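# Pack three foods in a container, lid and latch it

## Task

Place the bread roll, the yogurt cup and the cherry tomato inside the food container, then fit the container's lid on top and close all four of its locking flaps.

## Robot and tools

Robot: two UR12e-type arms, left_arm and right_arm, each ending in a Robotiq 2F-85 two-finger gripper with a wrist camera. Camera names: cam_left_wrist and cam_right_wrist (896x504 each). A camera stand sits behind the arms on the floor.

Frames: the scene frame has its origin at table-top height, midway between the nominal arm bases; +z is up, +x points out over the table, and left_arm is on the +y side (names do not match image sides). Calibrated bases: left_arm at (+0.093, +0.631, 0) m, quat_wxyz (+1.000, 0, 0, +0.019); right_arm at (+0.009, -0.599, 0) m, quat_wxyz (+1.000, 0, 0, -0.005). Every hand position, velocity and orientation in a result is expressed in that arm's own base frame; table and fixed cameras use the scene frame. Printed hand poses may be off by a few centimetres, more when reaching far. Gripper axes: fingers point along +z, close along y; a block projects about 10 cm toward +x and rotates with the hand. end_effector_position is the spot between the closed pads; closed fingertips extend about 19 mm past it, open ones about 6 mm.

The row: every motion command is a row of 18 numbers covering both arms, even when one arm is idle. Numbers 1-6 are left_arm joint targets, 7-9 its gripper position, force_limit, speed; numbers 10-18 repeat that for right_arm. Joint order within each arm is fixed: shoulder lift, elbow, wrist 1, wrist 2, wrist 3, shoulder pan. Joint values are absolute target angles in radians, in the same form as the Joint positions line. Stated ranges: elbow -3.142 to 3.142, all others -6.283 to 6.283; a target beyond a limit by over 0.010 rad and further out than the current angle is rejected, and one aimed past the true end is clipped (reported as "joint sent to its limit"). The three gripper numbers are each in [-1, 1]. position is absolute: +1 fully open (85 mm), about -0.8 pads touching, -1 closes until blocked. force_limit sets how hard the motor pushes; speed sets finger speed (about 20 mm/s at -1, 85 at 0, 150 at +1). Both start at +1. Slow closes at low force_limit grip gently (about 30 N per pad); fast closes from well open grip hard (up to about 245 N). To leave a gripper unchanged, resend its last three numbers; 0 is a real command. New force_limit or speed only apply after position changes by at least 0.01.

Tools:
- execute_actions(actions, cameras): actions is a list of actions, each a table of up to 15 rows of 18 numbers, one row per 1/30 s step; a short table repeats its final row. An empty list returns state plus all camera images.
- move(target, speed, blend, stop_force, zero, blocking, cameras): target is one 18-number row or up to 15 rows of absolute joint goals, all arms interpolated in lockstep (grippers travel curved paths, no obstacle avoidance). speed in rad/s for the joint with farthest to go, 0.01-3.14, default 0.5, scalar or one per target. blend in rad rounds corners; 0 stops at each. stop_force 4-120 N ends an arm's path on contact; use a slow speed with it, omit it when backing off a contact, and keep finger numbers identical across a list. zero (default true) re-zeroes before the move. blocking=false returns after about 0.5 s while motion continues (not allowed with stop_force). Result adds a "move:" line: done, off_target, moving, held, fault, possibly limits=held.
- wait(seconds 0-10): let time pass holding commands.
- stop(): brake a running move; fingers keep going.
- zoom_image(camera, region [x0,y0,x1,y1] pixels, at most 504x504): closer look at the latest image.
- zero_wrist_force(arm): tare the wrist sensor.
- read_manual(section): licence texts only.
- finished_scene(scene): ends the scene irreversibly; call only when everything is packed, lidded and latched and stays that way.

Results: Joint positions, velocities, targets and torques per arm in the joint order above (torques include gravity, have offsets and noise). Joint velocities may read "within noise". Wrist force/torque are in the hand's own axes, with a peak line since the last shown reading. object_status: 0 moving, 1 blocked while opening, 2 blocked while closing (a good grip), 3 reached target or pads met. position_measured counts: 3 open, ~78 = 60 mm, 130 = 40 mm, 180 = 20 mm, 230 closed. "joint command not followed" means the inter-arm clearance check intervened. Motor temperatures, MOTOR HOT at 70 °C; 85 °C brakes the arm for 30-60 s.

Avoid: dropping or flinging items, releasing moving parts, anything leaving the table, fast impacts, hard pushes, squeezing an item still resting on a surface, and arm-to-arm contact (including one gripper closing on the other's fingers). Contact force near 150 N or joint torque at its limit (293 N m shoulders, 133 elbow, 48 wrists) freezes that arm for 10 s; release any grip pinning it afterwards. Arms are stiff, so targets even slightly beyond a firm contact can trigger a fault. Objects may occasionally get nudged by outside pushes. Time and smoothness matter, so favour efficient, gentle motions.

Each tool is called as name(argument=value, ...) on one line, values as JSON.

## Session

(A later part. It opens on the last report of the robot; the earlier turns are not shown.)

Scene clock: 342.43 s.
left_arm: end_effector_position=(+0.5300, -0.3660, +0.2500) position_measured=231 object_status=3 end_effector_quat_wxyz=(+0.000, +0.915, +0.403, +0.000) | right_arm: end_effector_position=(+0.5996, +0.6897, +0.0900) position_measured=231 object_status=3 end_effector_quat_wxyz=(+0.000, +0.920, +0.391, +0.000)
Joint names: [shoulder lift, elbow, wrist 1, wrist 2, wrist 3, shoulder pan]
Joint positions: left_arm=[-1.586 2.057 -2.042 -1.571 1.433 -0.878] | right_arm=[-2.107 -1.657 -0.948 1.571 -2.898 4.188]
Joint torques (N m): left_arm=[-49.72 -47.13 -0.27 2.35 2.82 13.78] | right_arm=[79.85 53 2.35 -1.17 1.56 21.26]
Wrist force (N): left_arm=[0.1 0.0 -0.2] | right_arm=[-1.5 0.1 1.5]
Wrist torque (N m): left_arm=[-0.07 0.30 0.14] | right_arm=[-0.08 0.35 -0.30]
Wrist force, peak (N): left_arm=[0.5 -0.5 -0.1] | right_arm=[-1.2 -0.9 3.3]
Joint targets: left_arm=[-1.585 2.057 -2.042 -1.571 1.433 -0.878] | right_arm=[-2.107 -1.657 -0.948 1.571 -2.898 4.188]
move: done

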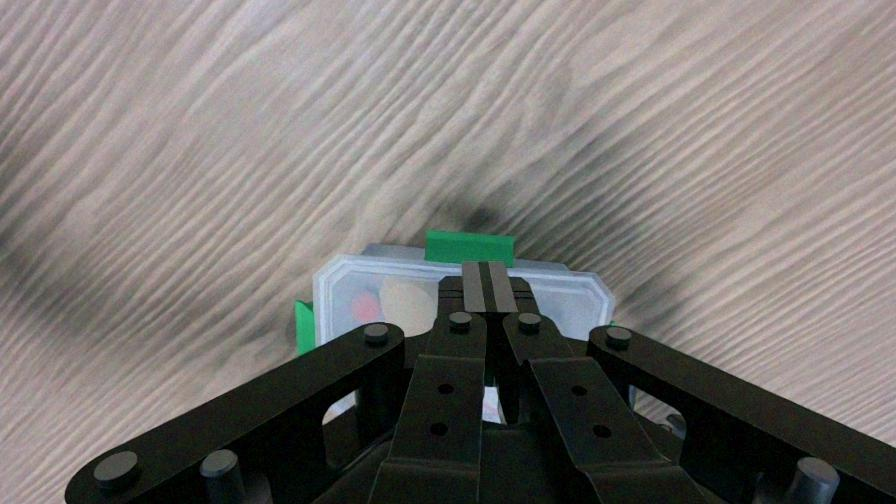

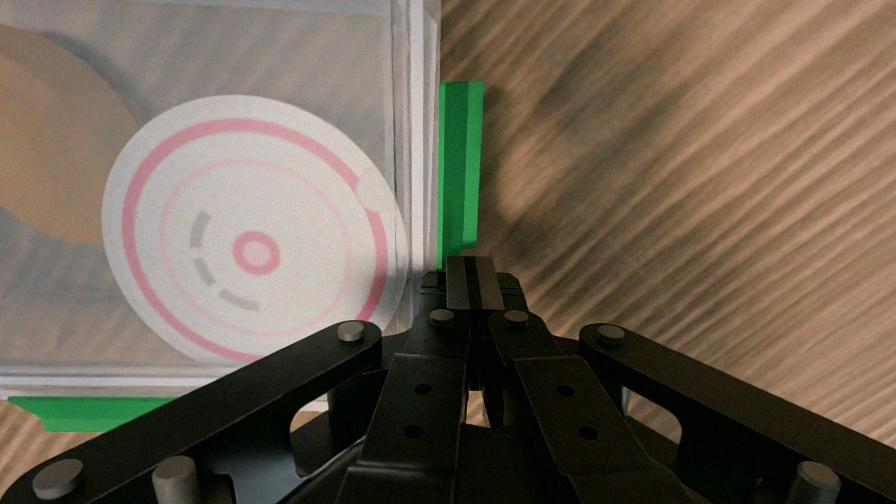

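move(target=[-1.5855,2.0567,-2.042,-1.5708,1.4331,-0.8782,-0.85,-0.85,0,-1.9568,-1.6658,-1.0898,1.571,-2.9,4.3173,-0.85,-0.85,0], speed=0.4, cameras=["all"])

zoom_image(camera="cam_right_wrist", region=[200, 0, 480, 250])

zoom_image(camera="cam_right_wrist", region=[440, 0, 720, 250])

Scene clock: 343.60 s.
left_arm: end_effector_position=(+0.5300, -0.3660, +0.2500) position_measured=231 object_status=3 end_effector_quat_wxyz=(+0.000, +0.915, +0.403, +0.000) | right_arm: end_effector_position=(+0.4908, +0.7241, +0.1998) position_measured=231 object_status=3 end_effector_quat_wxyz=(+0.000, +0.893, +0.450, +0.000)
Joint names: [shoulder lift, elbow, wrist 1, wrist 2, wrist 3, shoulder pan]
Joint positions: left_arm=[-1.586 2.057 -2.042 -1.571 1.433 -0.878] | right_arm=[-1.957 -1.666 -1.09 1.571 -2.9 4.317]
Joint torques (N m): left_arm=[-48.4 -47.8 -0.49 2.58 2.58 16.67] | right_arm=[94.02 37.81 1.91 0.28 -2.78 17.6]
Wrist force (N): left_arm=[0.2 0.0 0.5] | right_arm=[-1.6 -1.2 1.2]
Wrist torque (N m): left_arm=[-0.08 0.29 0.14] | right_arm=[0.01 0.36 -0.21]
Wrist force, peak (N): left_arm=[0.4 0.2 0.4] | right_arm=[-1.0 3.0 4.3]
Joint targets: left_arm=[-1.585 2.057 -2.042 -1.571 1.433 -0.878] | right_arm=[-1.957 -1.666 -1.090 1.571 -2.900 4.317]
move: done

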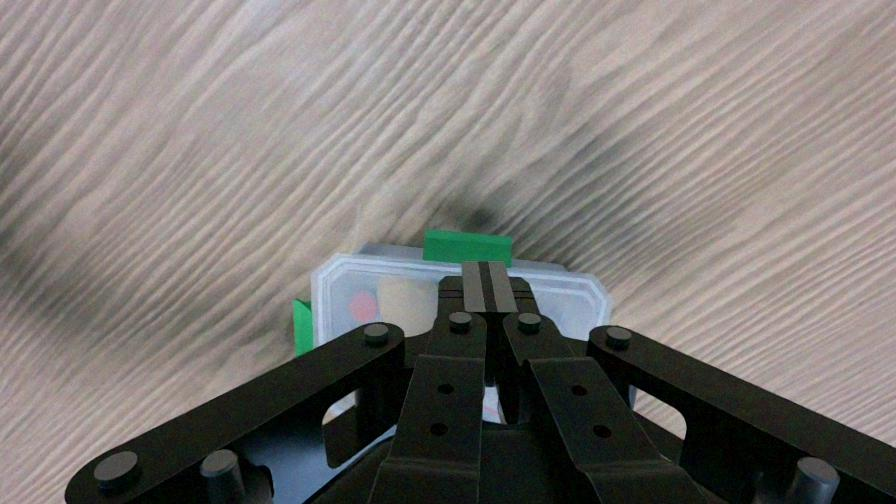

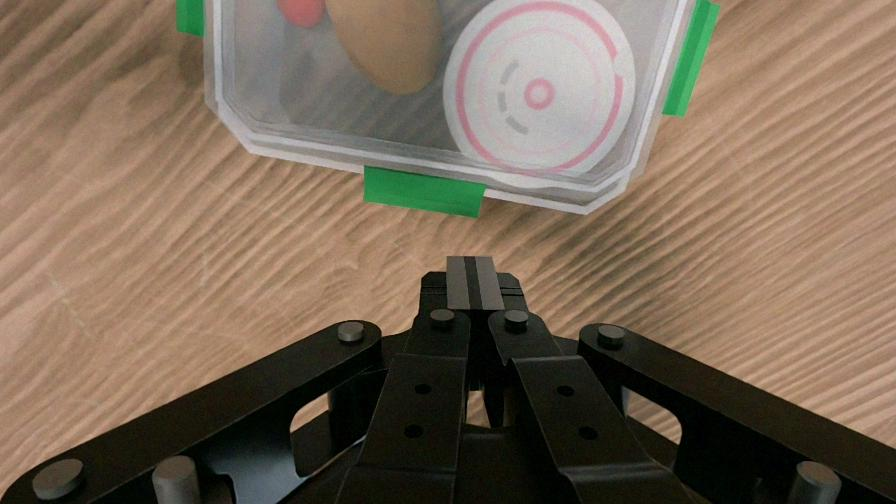

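Scaled by 1.800 from the camera's 896x504 image, which has a finer 1280x720 frame.

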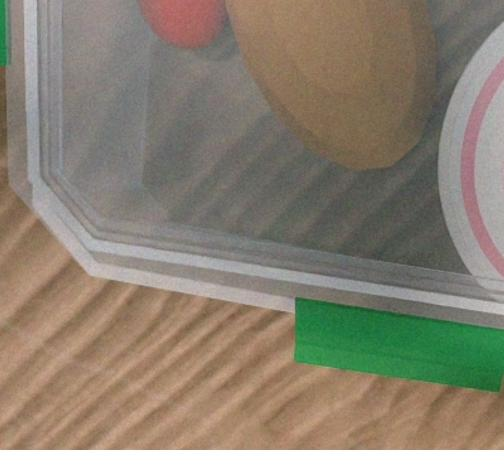

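Scaled by 1.800 from the camera's 896x504 image, which has a finer 1280x720 frame.

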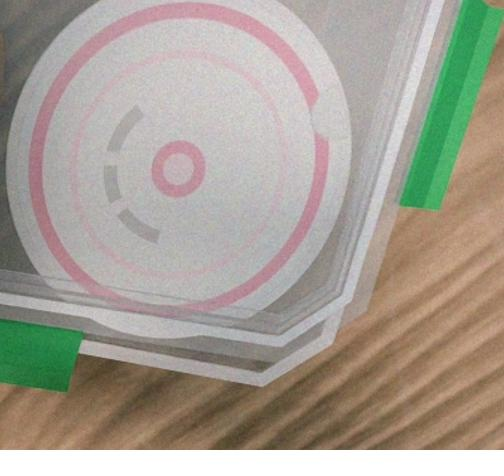

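move(target=[-1.4557,2.0195,-2.1346,-1.5708,1.4004,-0.9109,-0.85,-0.85,0,-1.9568,-1.6658,-1.0898,1.571,-2.9,4.3173,-0.85,-0.85,0], speed=0.3)

move(target=[[-1.3293,2.1077,-2.3492,-1.5708,1.4004,-0.9109,-0.85,-0.85,0,-1.9568,-1.6658,-1.0898,1.571,-2.9,4.3173,-0.85,-0.85,0],[-1.331,2.1099,-2.3497,-1.5708,1.3772,-0.9341,-0.85,-0.85,0,-1.9568,-1.6658,-1.0898,1.571,-2.9,4.3173,-0.85,-0.85,0]], speed=[0.2,0.02], stop_force=6, cameras=["all"])

zoom_image(camera="cam_right_wrist", region=[200, 0, 480, 250])

zoom_image(camera="cam_right_wrist", region=[440, 0, 720, 250])

Scene clock: 345.20 s.
left_arm: end_effector_position=(+0.5503, -0.4251, +0.2001) position_measured=231 object_status=3 end_effector_quat_wxyz=(+0.000, +0.915, +0.403, +0.000) | right_arm: end_effector_position=(+0.4906, +0.7242, +0.1999) position_measured=231 object_status=3 end_effector_quat_wxyz=(+0.000, +0.893, +0.450, +0.000)
Joint names: [shoulder lift, elbow, wrist 1, wrist 2, wrist 3, shoulder pan]
Joint positions: left_arm=[-1.456 2.02 -2.134 -1.571 1.4 -0.911] | right_arm=[-1.957 -1.666 -1.09 1.571 -2.9 4.317]
Joint torques (N m): left_arm=[-35.98 -48.62 -7.13 2.63 -2.7 -17.61] | right_arm=[95.7 44.67 1.88 0.63 -1.48 20.73]
Wrist force (N): left_arm=[0.2 0.1 0.1] | right_arm=[-1.5 -1.1 1.3]
Wrist torque (N m): left_arm=[-0.06 0.27 0.31] | right_arm=[0.03 0.35 -0.21]
Wrist force, peak (N): left_arm=[0.9 -2.0 -0.9] | right_arm=[-1.9 -1.1 1.7]
Joint targets: left_arm=[-1.456 2.019 -2.135 -1.571 1.400 -0.911] | right_arm=[-1.957 -1.666 -1.090 1.571 -2.900 4.317]
move: done

Scene clock: 348.30 s.
left_arm: end_effector_position=(+0.5396, -0.4369, +0.0904) position_measured=231 object_status=3 end_effector_quat_wxyz=(+0.000, +0.915, +0.403, +0.000) | right_arm: end_effector_position=(+0.4906, +0.7242, +0.2000) position_measured=231 object_status=3 end_effector_quat_wxyz=(+0.000, +0.893, +0.450, +0.000)
Joint names: [shoulder lift, elbow, wrist 1, wrist 2, wrist 3, shoulder pan]
Joint positions: left_arm=[-1.331 2.11 -2.35 -1.571 1.377 -0.934] | right_arm=[-1.957 -1.666 -1.09 1.571 -2.9 4.317]
Joint torques (N m): left_arm=[-61.24 -28.76 -7.73 2.52 -2.66 -12.68] | right_arm=[93.78 51.63 1.66 1.21 -2.38 17.45]
Wrist force (N): left_arm=[0.3 -0.4 0.0] | right_arm=[-1.7 -1.5 1.6]
Wrist torque (N m): left_arm=[-0.15 0.26 0.30] | right_arm=[-0.03 0.38 -0.20]
Wrist force, peak (N): left_arm=[0.1 0.0 -1.6] | right_arm=[-1.6 -1.6 2.0]
Joint targets: left_arm=[-1.331 2.110 -2.350 -1.571 1.377 -0.934] | right_arm=[-1.957 -1.666 -1.090 1.571 -2.900 4.317]
move: done

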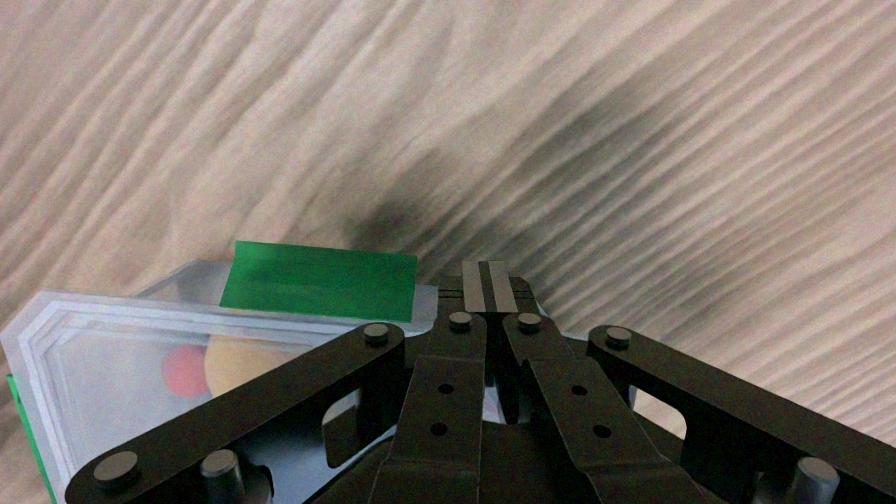

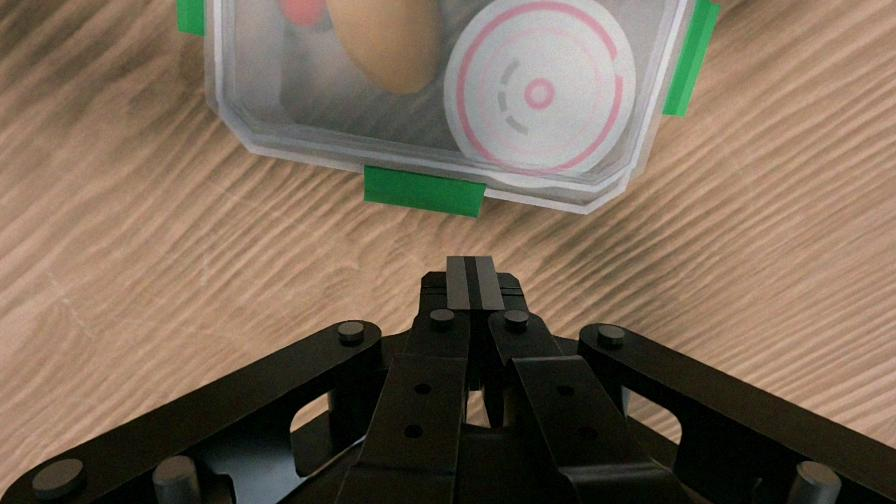

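Scaled by 1.800 from the camera's 896x504 image, which has a finer 1280x720 frame.

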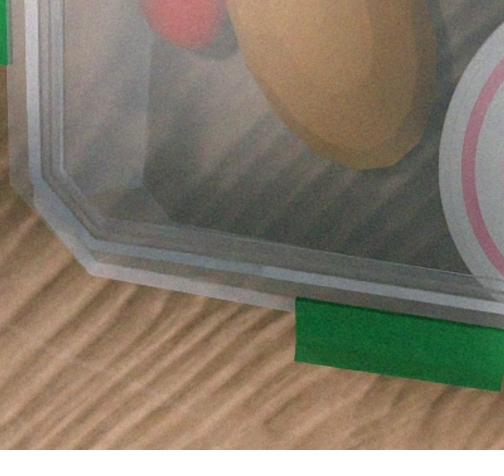

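Scaled by 1.800 from the camera's 896x504 image, which has a finer 1280x720 frame.

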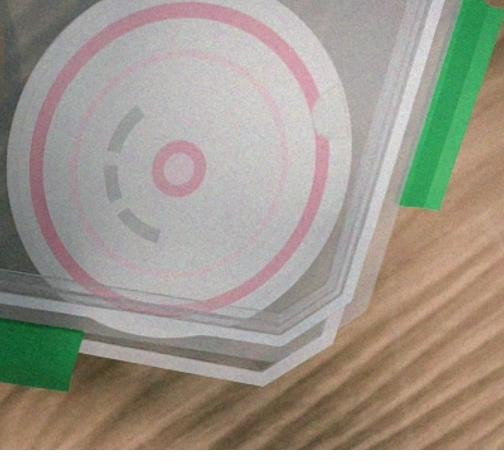

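move(target=[[-1.3293,2.1077,-2.3492,-1.5708,1.4004,-0.9109,-0.85,-0.85,0,-1.9568,-1.6658,-1.0898,1.571,-2.9,4.3173,-0.85,-0.85,0],[-1.318,2.1129,-2.3657,-1.5708,1.4004,-0.9109,-0.85,-0.85,0,-1.9568,-1.6658,-1.0898,1.571,-2.9,4.3173,-0.85,-0.85,0],[-1.3198,2.1155,-2.3665,-1.5708,1.3713,-0.94,-0.85,-0.85,0,-1.9568,-1.6658,-1.0898,1.571,-2.9,4.3173,-0.85,-0.85,0]], speed=[0.1,0.1,0.03], stop_force=15, cameras=["all"])

zoom_image(camera="cam_right_wrist", region=[200, 0, 704, 284])

zoom_image(camera="cam_left_wrist", region=[200, 220, 704, 504])

Scene clock: 352.23 s.
left_arm: end_effector_position=(+0.5370, -0.4400, +0.0820) position_measured=231 object_status=3 end_effector_quat_wxyz=(+0.000, +0.915, +0.403, +0.000) | right_arm: end_effector_position=(+0.4906, +0.7242, +0.2000) position_measured=231 object_status=3 end_effector_quat_wxyz=(+0.000, +0.893, +0.450, +0.000)
Joint names: [shoulder lift, elbow, wrist 1, wrist 2, wrist 3, shoulder pan]
Joint positions: left_arm=[-1.32 2.116 -2.367 -1.571 1.371 -0.94] | right_arm=[-1.957 -1.666 -1.09 1.571 -2.9 4.317]
Joint torques (N m): left_arm=[-61.2 -29.47 -7.59 2.37 -3.03 -14.47] | right_arm=[90.5 49.92 1.76 0.73 -2.18 20.77]
Wrist force (N): left_arm=[0.6 -0.3 -0.3] | right_arm=[-1.4 -0.7 1.7]
Wrist torque (N m): left_arm=[-0.15 0.26 0.30] | right_arm=[0.09 0.32 -0.20]
Wrist force, peak (N): left_arm=[1.4 -0.4 -0.3] | right_arm=[-1.8 -1.5 1.9]
Joint targets: left_arm=[-1.320 2.115 -2.366 -1.571 1.371 -0.940] | right_arm=[-1.957 -1.666 -1.090 1.571 -2.900 4.317]
move: done

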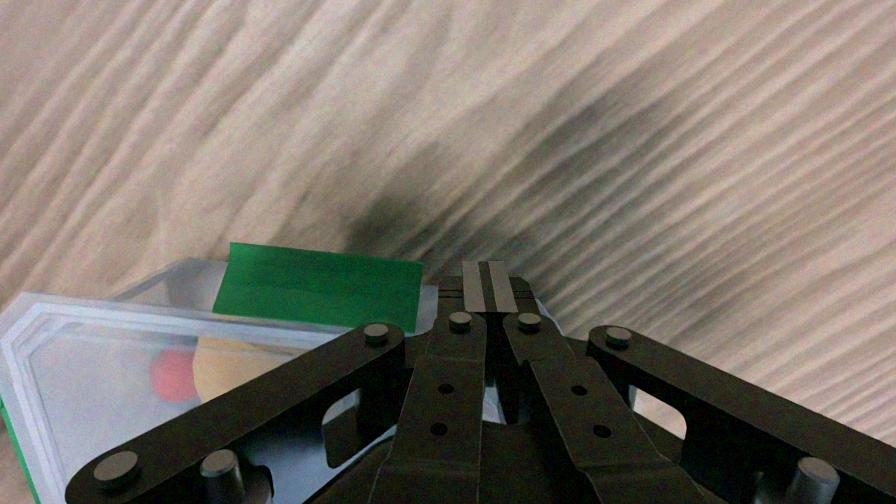

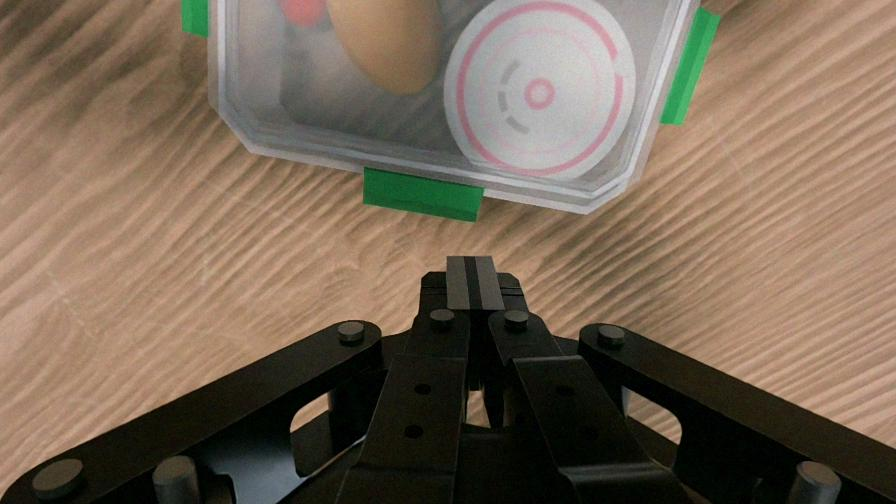

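Scaled by 1.000.

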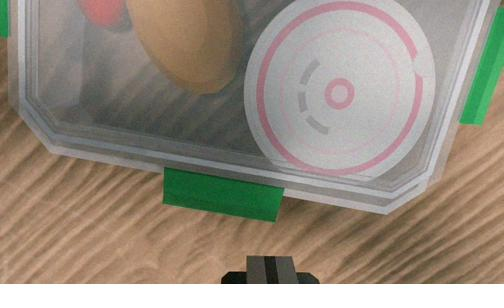

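Scaled by 1.000.

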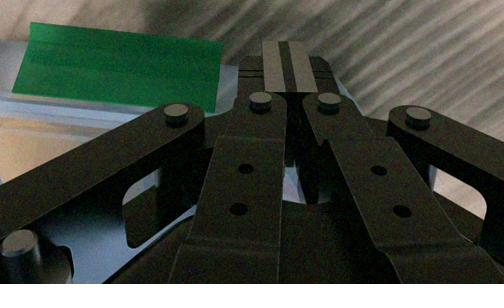

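move(target=[-1.3202,2.116,-2.3666,-1.5708,1.3628,-0.9485,-0.85,-0.85,0,-1.9568,-1.6658,-1.0898,1.571,-2.9,4.3173,-0.85,-0.85,0], speed=0.03, stop_force=15, cameras=["all"])

zoom_image(camera="cam_right_wrist", region=[200, 0, 704, 284])

Scene clock: 353.80 s.
left_arm: end_effector_position=(+0.5330, -0.4443, +0.0820) position_measured=231 object_status=3 end_effector_quat_wxyz=(+0.000, +0.915, +0.403, +0.000) | right_arm: end_effector_position=(+0.4906, +0.7242, +0.2000) position_measured=231 object_status=3 end_effector_quat_wxyz=(+0.000, +0.893, +0.450, +0.000)
Joint names: [shoulder lift, elbow, wrist 1, wrist 2, wrist 3, shoulder pan]
Joint positions: left_arm=[-1.32 2.116 -2.367 -1.571 1.363 -0.948] | right_arm=[-1.957 -1.666 -1.09 1.571 -2.9 4.317]
Joint torques (N m): left_arm=[-63.63 -27.96 -7.78 2.2 -3.21 -15.79] | right_arm=[93.52 51.53 1.74 1.61 -2.06 17.32]
Wrist force (N): left_arm=[1.9 0.5 -0.4] | right_arm=[-1.2 -1.2 1.9]
Wrist torque (N m): left_arm=[-0.10 0.22 0.31] | right_arm=[0.01 0.29 -0.20]
Wrist force, peak (N): left_arm=[2.1 0.0 0.4] | right_arm=[-1.8 -1.3 1.9]
Joint targets: left_arm=[-1.320 2.116 -2.367 -1.571 1.363 -0.949] | right_arm=[-1.957 -1.666 -1.090 1.571 -2.900 4.317]
move: done

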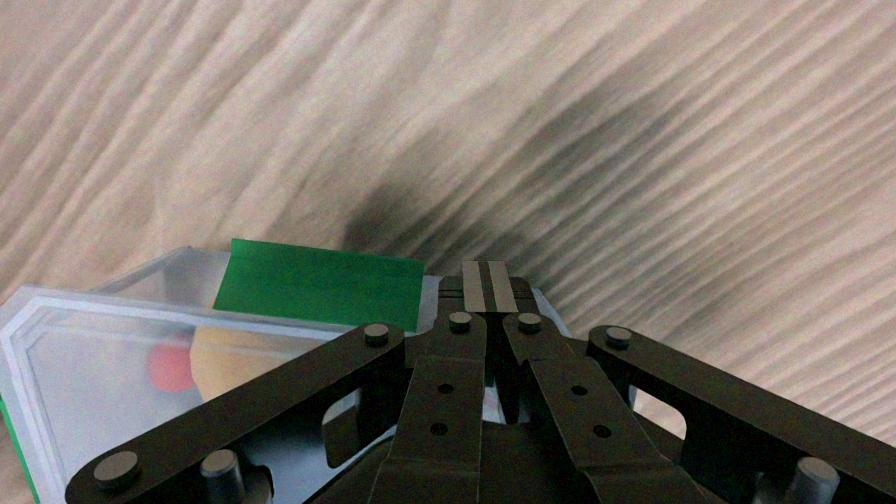

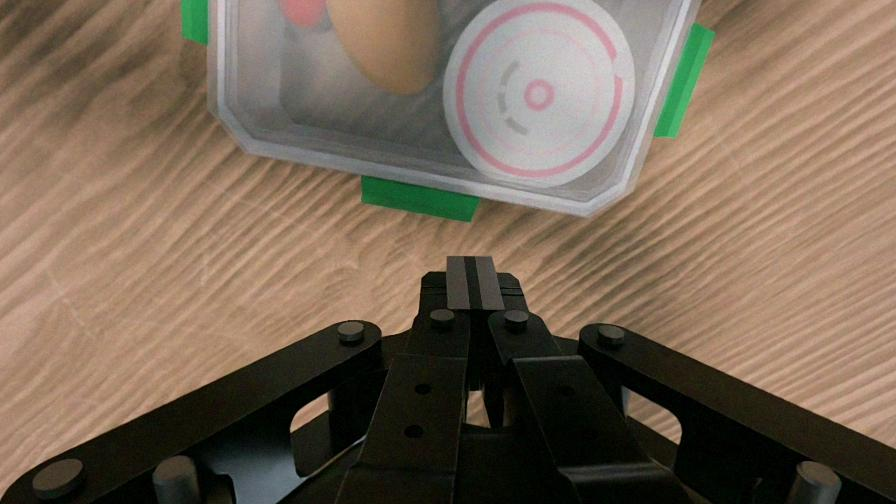

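Scaled by 1.000.

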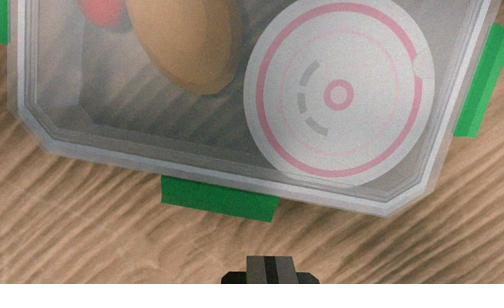

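move(target=[[-1.318,2.1129,-2.3657,-1.5708,1.4004,-0.9109,-0.85,-0.85,0,-1.9568,-1.6658,-1.0898,1.571,-2.9,4.3173,-0.85,-0.85,0],[-1.5855,2.0567,-2.042,-1.5708,1.4331,-0.8782,-0.85,-0.85,0,-1.6001,-1.9162,-1.1961,1.571,-2.95,4.31,-0.85,-0.85,0],[-1.5855,2.0567,-2.042,-1.5708,1.4331,-0.8782,-0.85,-0.85,0,-2.126,-2.689,1.488,1.571,-3.135,4.304,-0.85,-0.85,0]], speed=[0.2,0.7,1.0], cameras=["all"])

zoom_image(camera="cam_left_wrist", region=[200, 50, 704, 334])

zoom_image(camera="cam_right_wrist", region=[200, 0, 704, 284])

Scene clock: 359.23 s.
left_arm: end_effector_position=(+0.5300, -0.3660, +0.2500) position_measured=231 object_status=3 end_effector_quat_wxyz=(+0.000, +0.915, +0.403, +0.000) | right_arm: end_effector_position=(+0.3844, +0.4500, +0.1983) position_measured=231 object_status=3 end_effector_quat_wxyz=(-0.352, +0.645, +0.420, +0.533)
Joint names: [shoulder lift, elbow, wrist 1, wrist 2, wrist 3, shoulder pan]
Joint positions: left_arm=[-1.586 2.057 -2.042 -1.571 1.433 -0.878] | right_arm=[-2.126 -2.689 1.488 1.571 -3.135 4.304]
Joint torques (N m): left_arm=[-45.26 -51.28 -0.36 2.25 3.07 16.28] | right_arm=[37.94 -10.79 6.74 0.77 -2.29 -13.46]
Wrist force (N): left_arm=[0.0 -0.1 0.3] | right_arm=[-0.4 -1.9 2.4]
Wrist torque (N m): left_arm=[-0.10 0.32 0.14] | right_arm=[-0.27 -0.05 0.04]
Wrist force, peak (N): left_arm=[0.6 -1.2 -2.8] | right_arm=[-5.2 -0.2 -0.3]
Joint targets: left_arm=[-1.585 2.057 -2.042 -1.571 1.433 -0.878] | right_arm=[-2.126 -2.689 1.488 1.571 -3.135 4.304]
move: done

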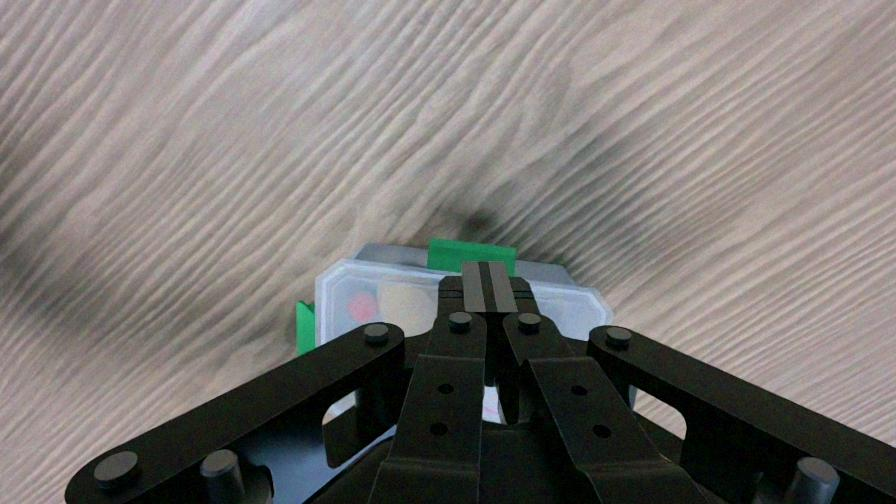

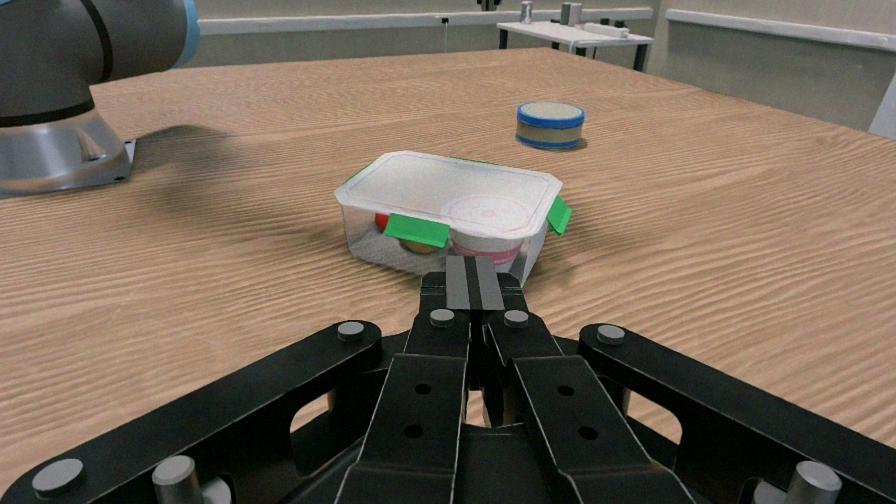

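Scaled by 1.000.

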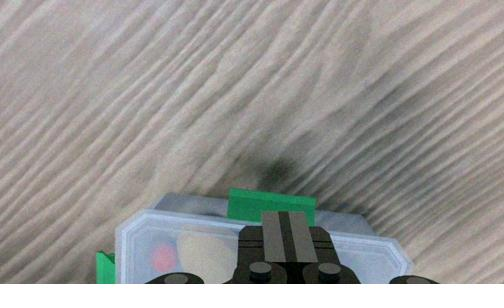

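Scaled by 1.000.

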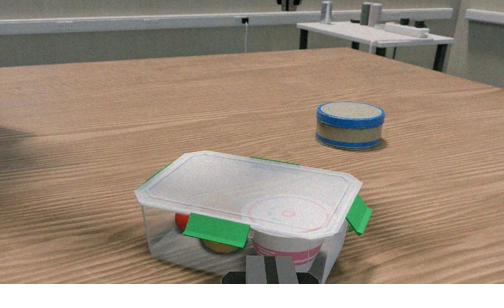

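zoom_image(camera="cam_right_wrist", region=[320, 140, 580, 290])

zoom_image(camera="cam_left_wrist", region=[280, 220, 640, 424])

Scaled by 1.938 from the camera's 896x504 image, which has a finer 1280x720 frame.

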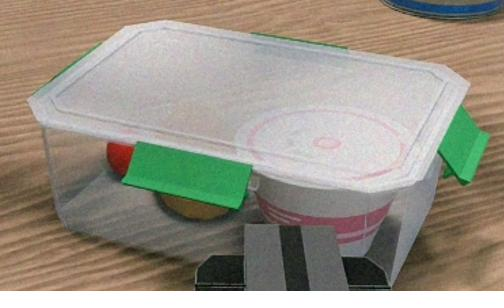

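Scaled by 1.400 from the camera's 896x504 image, which has a finer 1280x720 frame.

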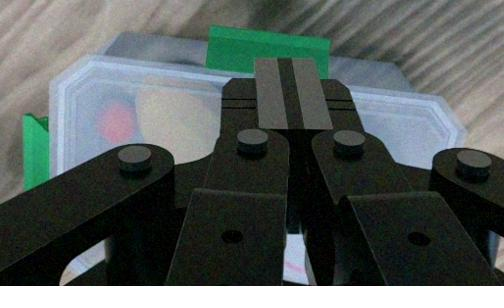

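move(target=[[-1.5263,2.0973,-2.1418,-1.5708,1.5241,-0.9193,-0.85,-0.85,0,-1.6001,-1.9162,-1.1961,1.571,-2.9,4.31,-0.85,-0.85,0],[-1.5263,2.0973,-2.1418,-1.5708,1.5241,-0.9193,-0.85,-0.85,0,-1.9316,-1.702,-1.0788,1.571,-2.6696,4.3564,-0.85,-0.85,0],[-1.3734,2.198,-2.3954,-1.5708,1.5241,-0.9193,-0.85,-0.85,0,-2.0276,-1.7788,-0.906,1.571,-2.6696,4.3564,-0.85,-0.85,0]], speed=[1.0,0.6,0.15], stop_force=20, cameras=["all"])

Scene clock: 366.83 s.
left_arm: end_effector_position=(+0.5193, -0.3938, +0.0779) position_measured=231 object_status=3 end_effector_quat_wxyz=(+0.000, +0.940, +0.342, +0.000) | right_arm: end_effector_position=(+0.4559, +0.7266, +0.0941) position_measured=231 object_status=3 end_effector_quat_wxyz=(+0.000, +0.932, +0.363, +0.000)
Joint names: [shoulder lift, elbow, wrist 1, wrist 2, wrist 3, shoulder pan]
Joint positions: left_arm=[-1.373 2.198 -2.395 -1.571 1.524 -0.919] | right_arm=[-2.028 -1.779 -0.906 1.571 -2.67 4.356]
Joint torques (N m): left_arm=[-37.15 -27.77 -7.8 2.09 2.75 -13.95] | right_arm=[71.72 30.89 8.05 1.24 1.81 18.28]
Wrist force (N): left_arm=[0.1 -0.2 0.1] | right_arm=[-0.7 -1.3 2.2]
Wrist torque (N m): left_arm=[-0.09 0.31 0.17] | right_arm=[-0.05 0.25 -0.36]
Wrist force, peak (N): left_arm=[0.3 -0.4 0.8] | right_arm=[1.2 -3.4 3.2]
Joint targets: left_arm=[-1.373 2.198 -2.395 -1.571 1.524 -0.919] | right_arm=[-2.028 -1.779 -0.906 1.571 -2.670 4.356]
move: done

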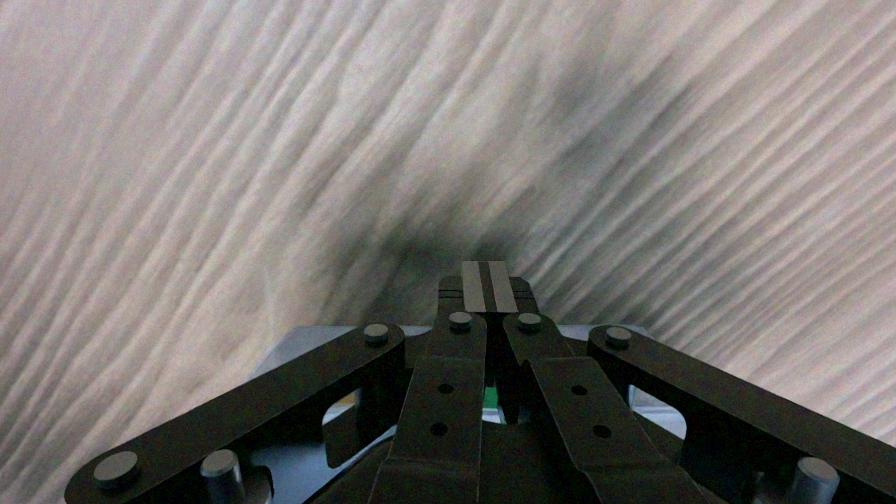

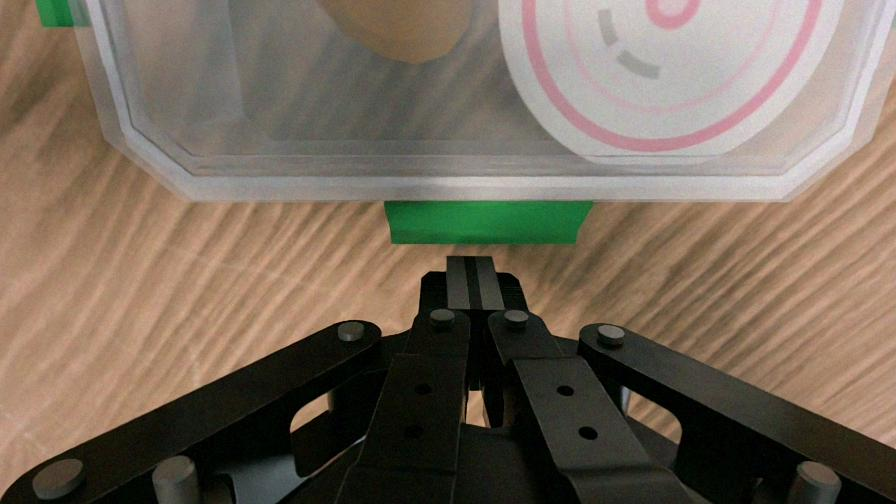

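move(target=[-1.3548,2.2151,-2.4311,-1.5708,1.494,-0.9494,-0.85,-0.85,0,-2.0686,-1.748,-0.8958,1.571,-2.6795,4.3465,-0.85,-0.85,0], speed=0.02, stop_force=30, cameras=["all"])

Scene clock: 370.03 s.
left_arm: end_effector_position=(+0.5073, -0.4040, +0.0646) position_measured=231 object_status=3 end_effector_quat_wxyz=(+0.000, +0.940, +0.342, +0.000) | right_arm: end_effector_position=(+0.4672, +0.7371, +0.0809) position_measured=231 object_status=3 end_effector_quat_wxyz=(+0.000, +0.932, +0.363, +0.000)
Joint names: [shoulder lift, elbow, wrist 1, wrist 2, wrist 3, shoulder pan]
Joint positions: left_arm=[-1.358 2.212 -2.425 -1.57 1.499 -0.944] | right_arm=[-2.061 -1.754 -0.898 1.571 -2.678 4.348]
Joint torques (N m): left_arm=[-55.9 -39.29 0.15 -10.22 3.01 0.27] | right_arm=[101.28 44.44 7.55 -4.39 1.51 13.81]
Wrist force (N): left_arm=[23.9 0.9 -3.5] | right_arm=[-21.8 -2.2 1.4]
Wrist torque (N m): left_arm=[-0.10 0.56 0.21] | right_arm=[-0.05 -0.20 -0.24]
Wrist force, peak (N): left_arm=[33.6 0.7 -9.4] | right_arm=[-39.4 -1.7 -16.0]
Joint targets: left_arm=[-1.358 2.212 -2.425 -1.570 1.499 -0.944] | right_arm=[-2.061 -1.754 -0.898 1.571 -2.678 4.348]
move: contact (left_arm, right_arm)

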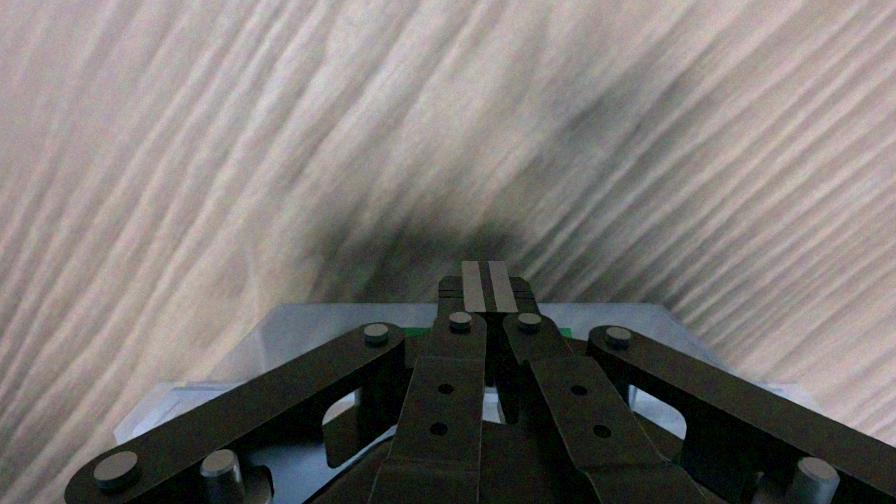

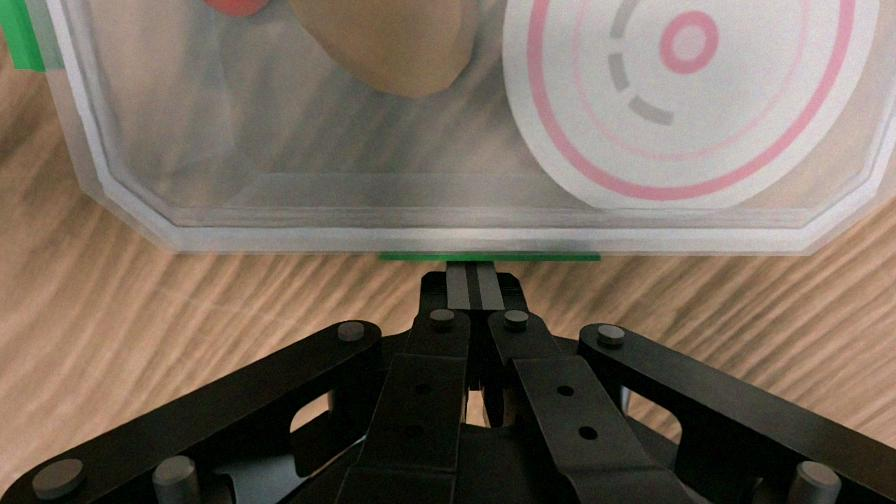

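move(target=[-1.3548,2.2151,-2.4311,-1.5708,1.494,-0.9494,-0.85,-0.85,0,-2.0686,-1.748,-0.8958,1.571,-2.6795,4.3465,-0.85,-0.85,0], speed=0.01, stop_force=30, cameras=["all"])

Scene clock: 371.63 s.
left_arm: end_effector_position=(+0.5065, -0.4046, +0.0637) position_measured=231 object_status=3 end_effector_quat_wxyz=(+0.000, +0.940, +0.342, +0.000) | right_arm: end_effector_position=(+0.4674, +0.7375, +0.0804) position_measured=231 object_status=3 end_effector_quat_wxyz=(+0.000, +0.932, +0.363, +0.000)
Joint names: [shoulder lift, elbow, wrist 1, wrist 2, wrist 3, shoulder pan]
Joint positions: left_arm=[-1.357 2.213 -2.428 -1.571 1.497 -0.946] | right_arm=[-2.062 -1.753 -0.898 1.571 -2.678 4.348]
Joint torques (N m): left_arm=[-46.91 -35.63 0.43 -14.02 3.24 -17.7] | right_arm=[90.39 48.14 12.23 -4.74 1.03 5.74]
Wrist force (N): left_arm=[51.7 0.5 -13.8] | right_arm=[-43.4 -1.5 -13.2]
Wrist torque (N m): left_arm=[-0.11 0.75 0.26] | right_arm=[0.06 -0.63 -0.25]
Wrist force, peak (N): left_arm=[56.2 0.3 -17.0] | right_arm=[-50.5 -0.1 -19.8]
Joint targets: left_arm=[-1.357 2.213 -2.428 -1.571 1.497 -0.946] | right_arm=[-2.062 -1.753 -0.898 1.571 -2.678 4.348]
move: contact (left_arm, right_arm)

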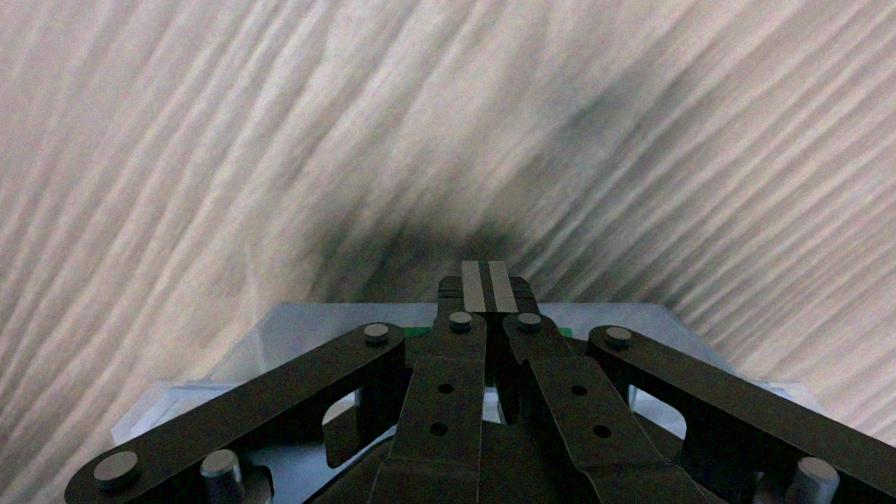

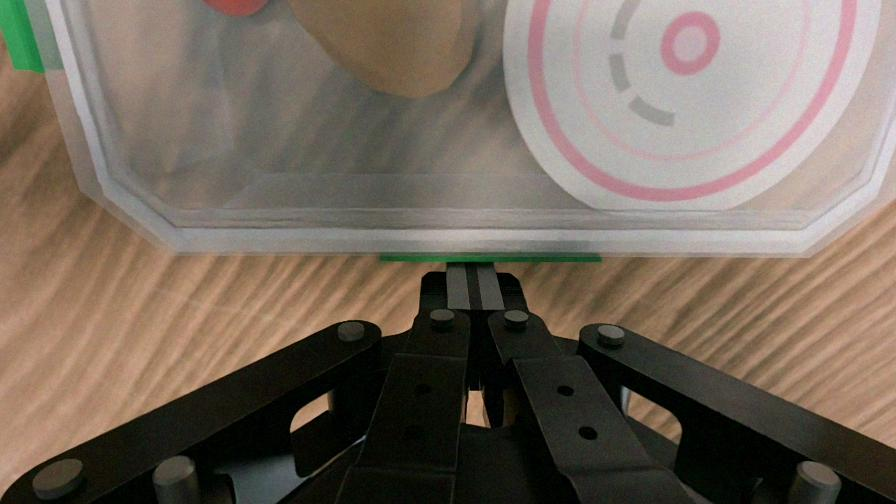

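move(target=[[-1.3734,2.198,-2.3954,-1.5708,1.5241,-0.9193,-0.85,-0.85,0,-2.0276,-1.7788,-0.906,1.571,-2.6696,4.3564,-0.85,-0.85,0],[-1.5263,2.0973,-2.1418,-1.5708,1.5241,-0.9193,-0.85,-0.85,0,-1.9316,-1.702,-1.0788,1.571,-2.6696,4.3564,-0.85,-0.85,0],[-1.7983,2.338,-2.1105,-1.5708,-0.2642,-1.1369,-0.85,-0.85,0,-1.9316,-1.702,-1.0788,1.571,-2.6696,4.3564,-0.85,-0.85,0],[-1.7983,2.338,-2.1105,-1.5708,-0.2642,-1.1369,-0.85,-0.85,0,-2.0427,-1.5373,-1.1324,1.571,-4.4279,4.1689,-0.85,-0.85,0]], speed=[0.1,0.5,1.2,1.2], cameras=["all"])

Scene clock: 378.73 s.
left_arm: end_effector_position=(+0.3564, -0.3550, +0.2000) position_measured=231 object_status=3 end_effector_quat_wxyz=(+0.000, +0.423, +0.906, +0.000) | right_arm: end_effector_position=(+0.6226, +0.6939, +0.1999) position_measured=231 object_status=3 end_effector_quat_wxyz=(+0.000, +0.402, +0.916, +0.000)
Joint names: [shoulder lift, elbow, wrist 1, wrist 2, wrist 3, shoulder pan]
Joint positions: left_arm=[-1.798 2.338 -2.11 -1.571 -0.264 -1.137] | right_arm=[-2.043 -1.537 -1.132 1.571 -4.428 4.169]
Joint torques (N m): left_arm=[-29.44 -34.79 -0.25 2.09 -2.77 -14.65] | right_arm=[80.22 57.64 1.81 0.98 -1.92 -13.56]
Wrist force (N): left_arm=[0.1 -0.2 0.4] | right_arm=[-0.5 -0.1 1.6]
Wrist torque (N m): left_arm=[-0.15 0.32 0.30] | right_arm=[0.17 0.17 -0.15]
Wrist force, peak (N): left_arm=[51.4 0.6 -15.0] | right_arm=[-44.2 -1.8 -13.9]
Joint targets: left_arm=[-1.798 2.338 -2.111 -1.571 -0.264 -1.137] | right_arm=[-2.043 -1.537 -1.132 1.571 -4.428 4.169]
move: done

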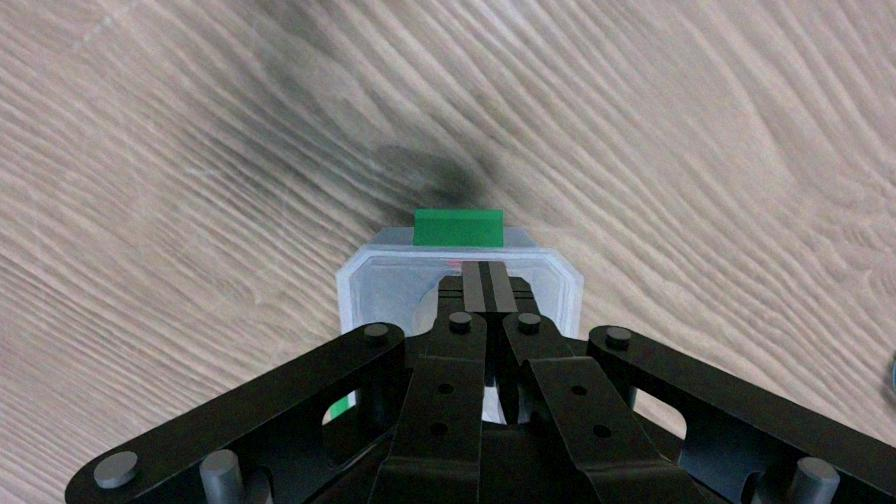

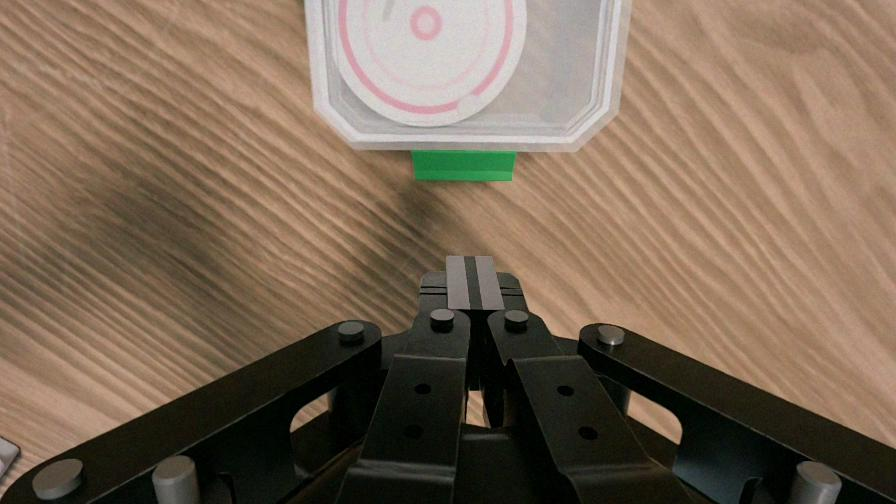

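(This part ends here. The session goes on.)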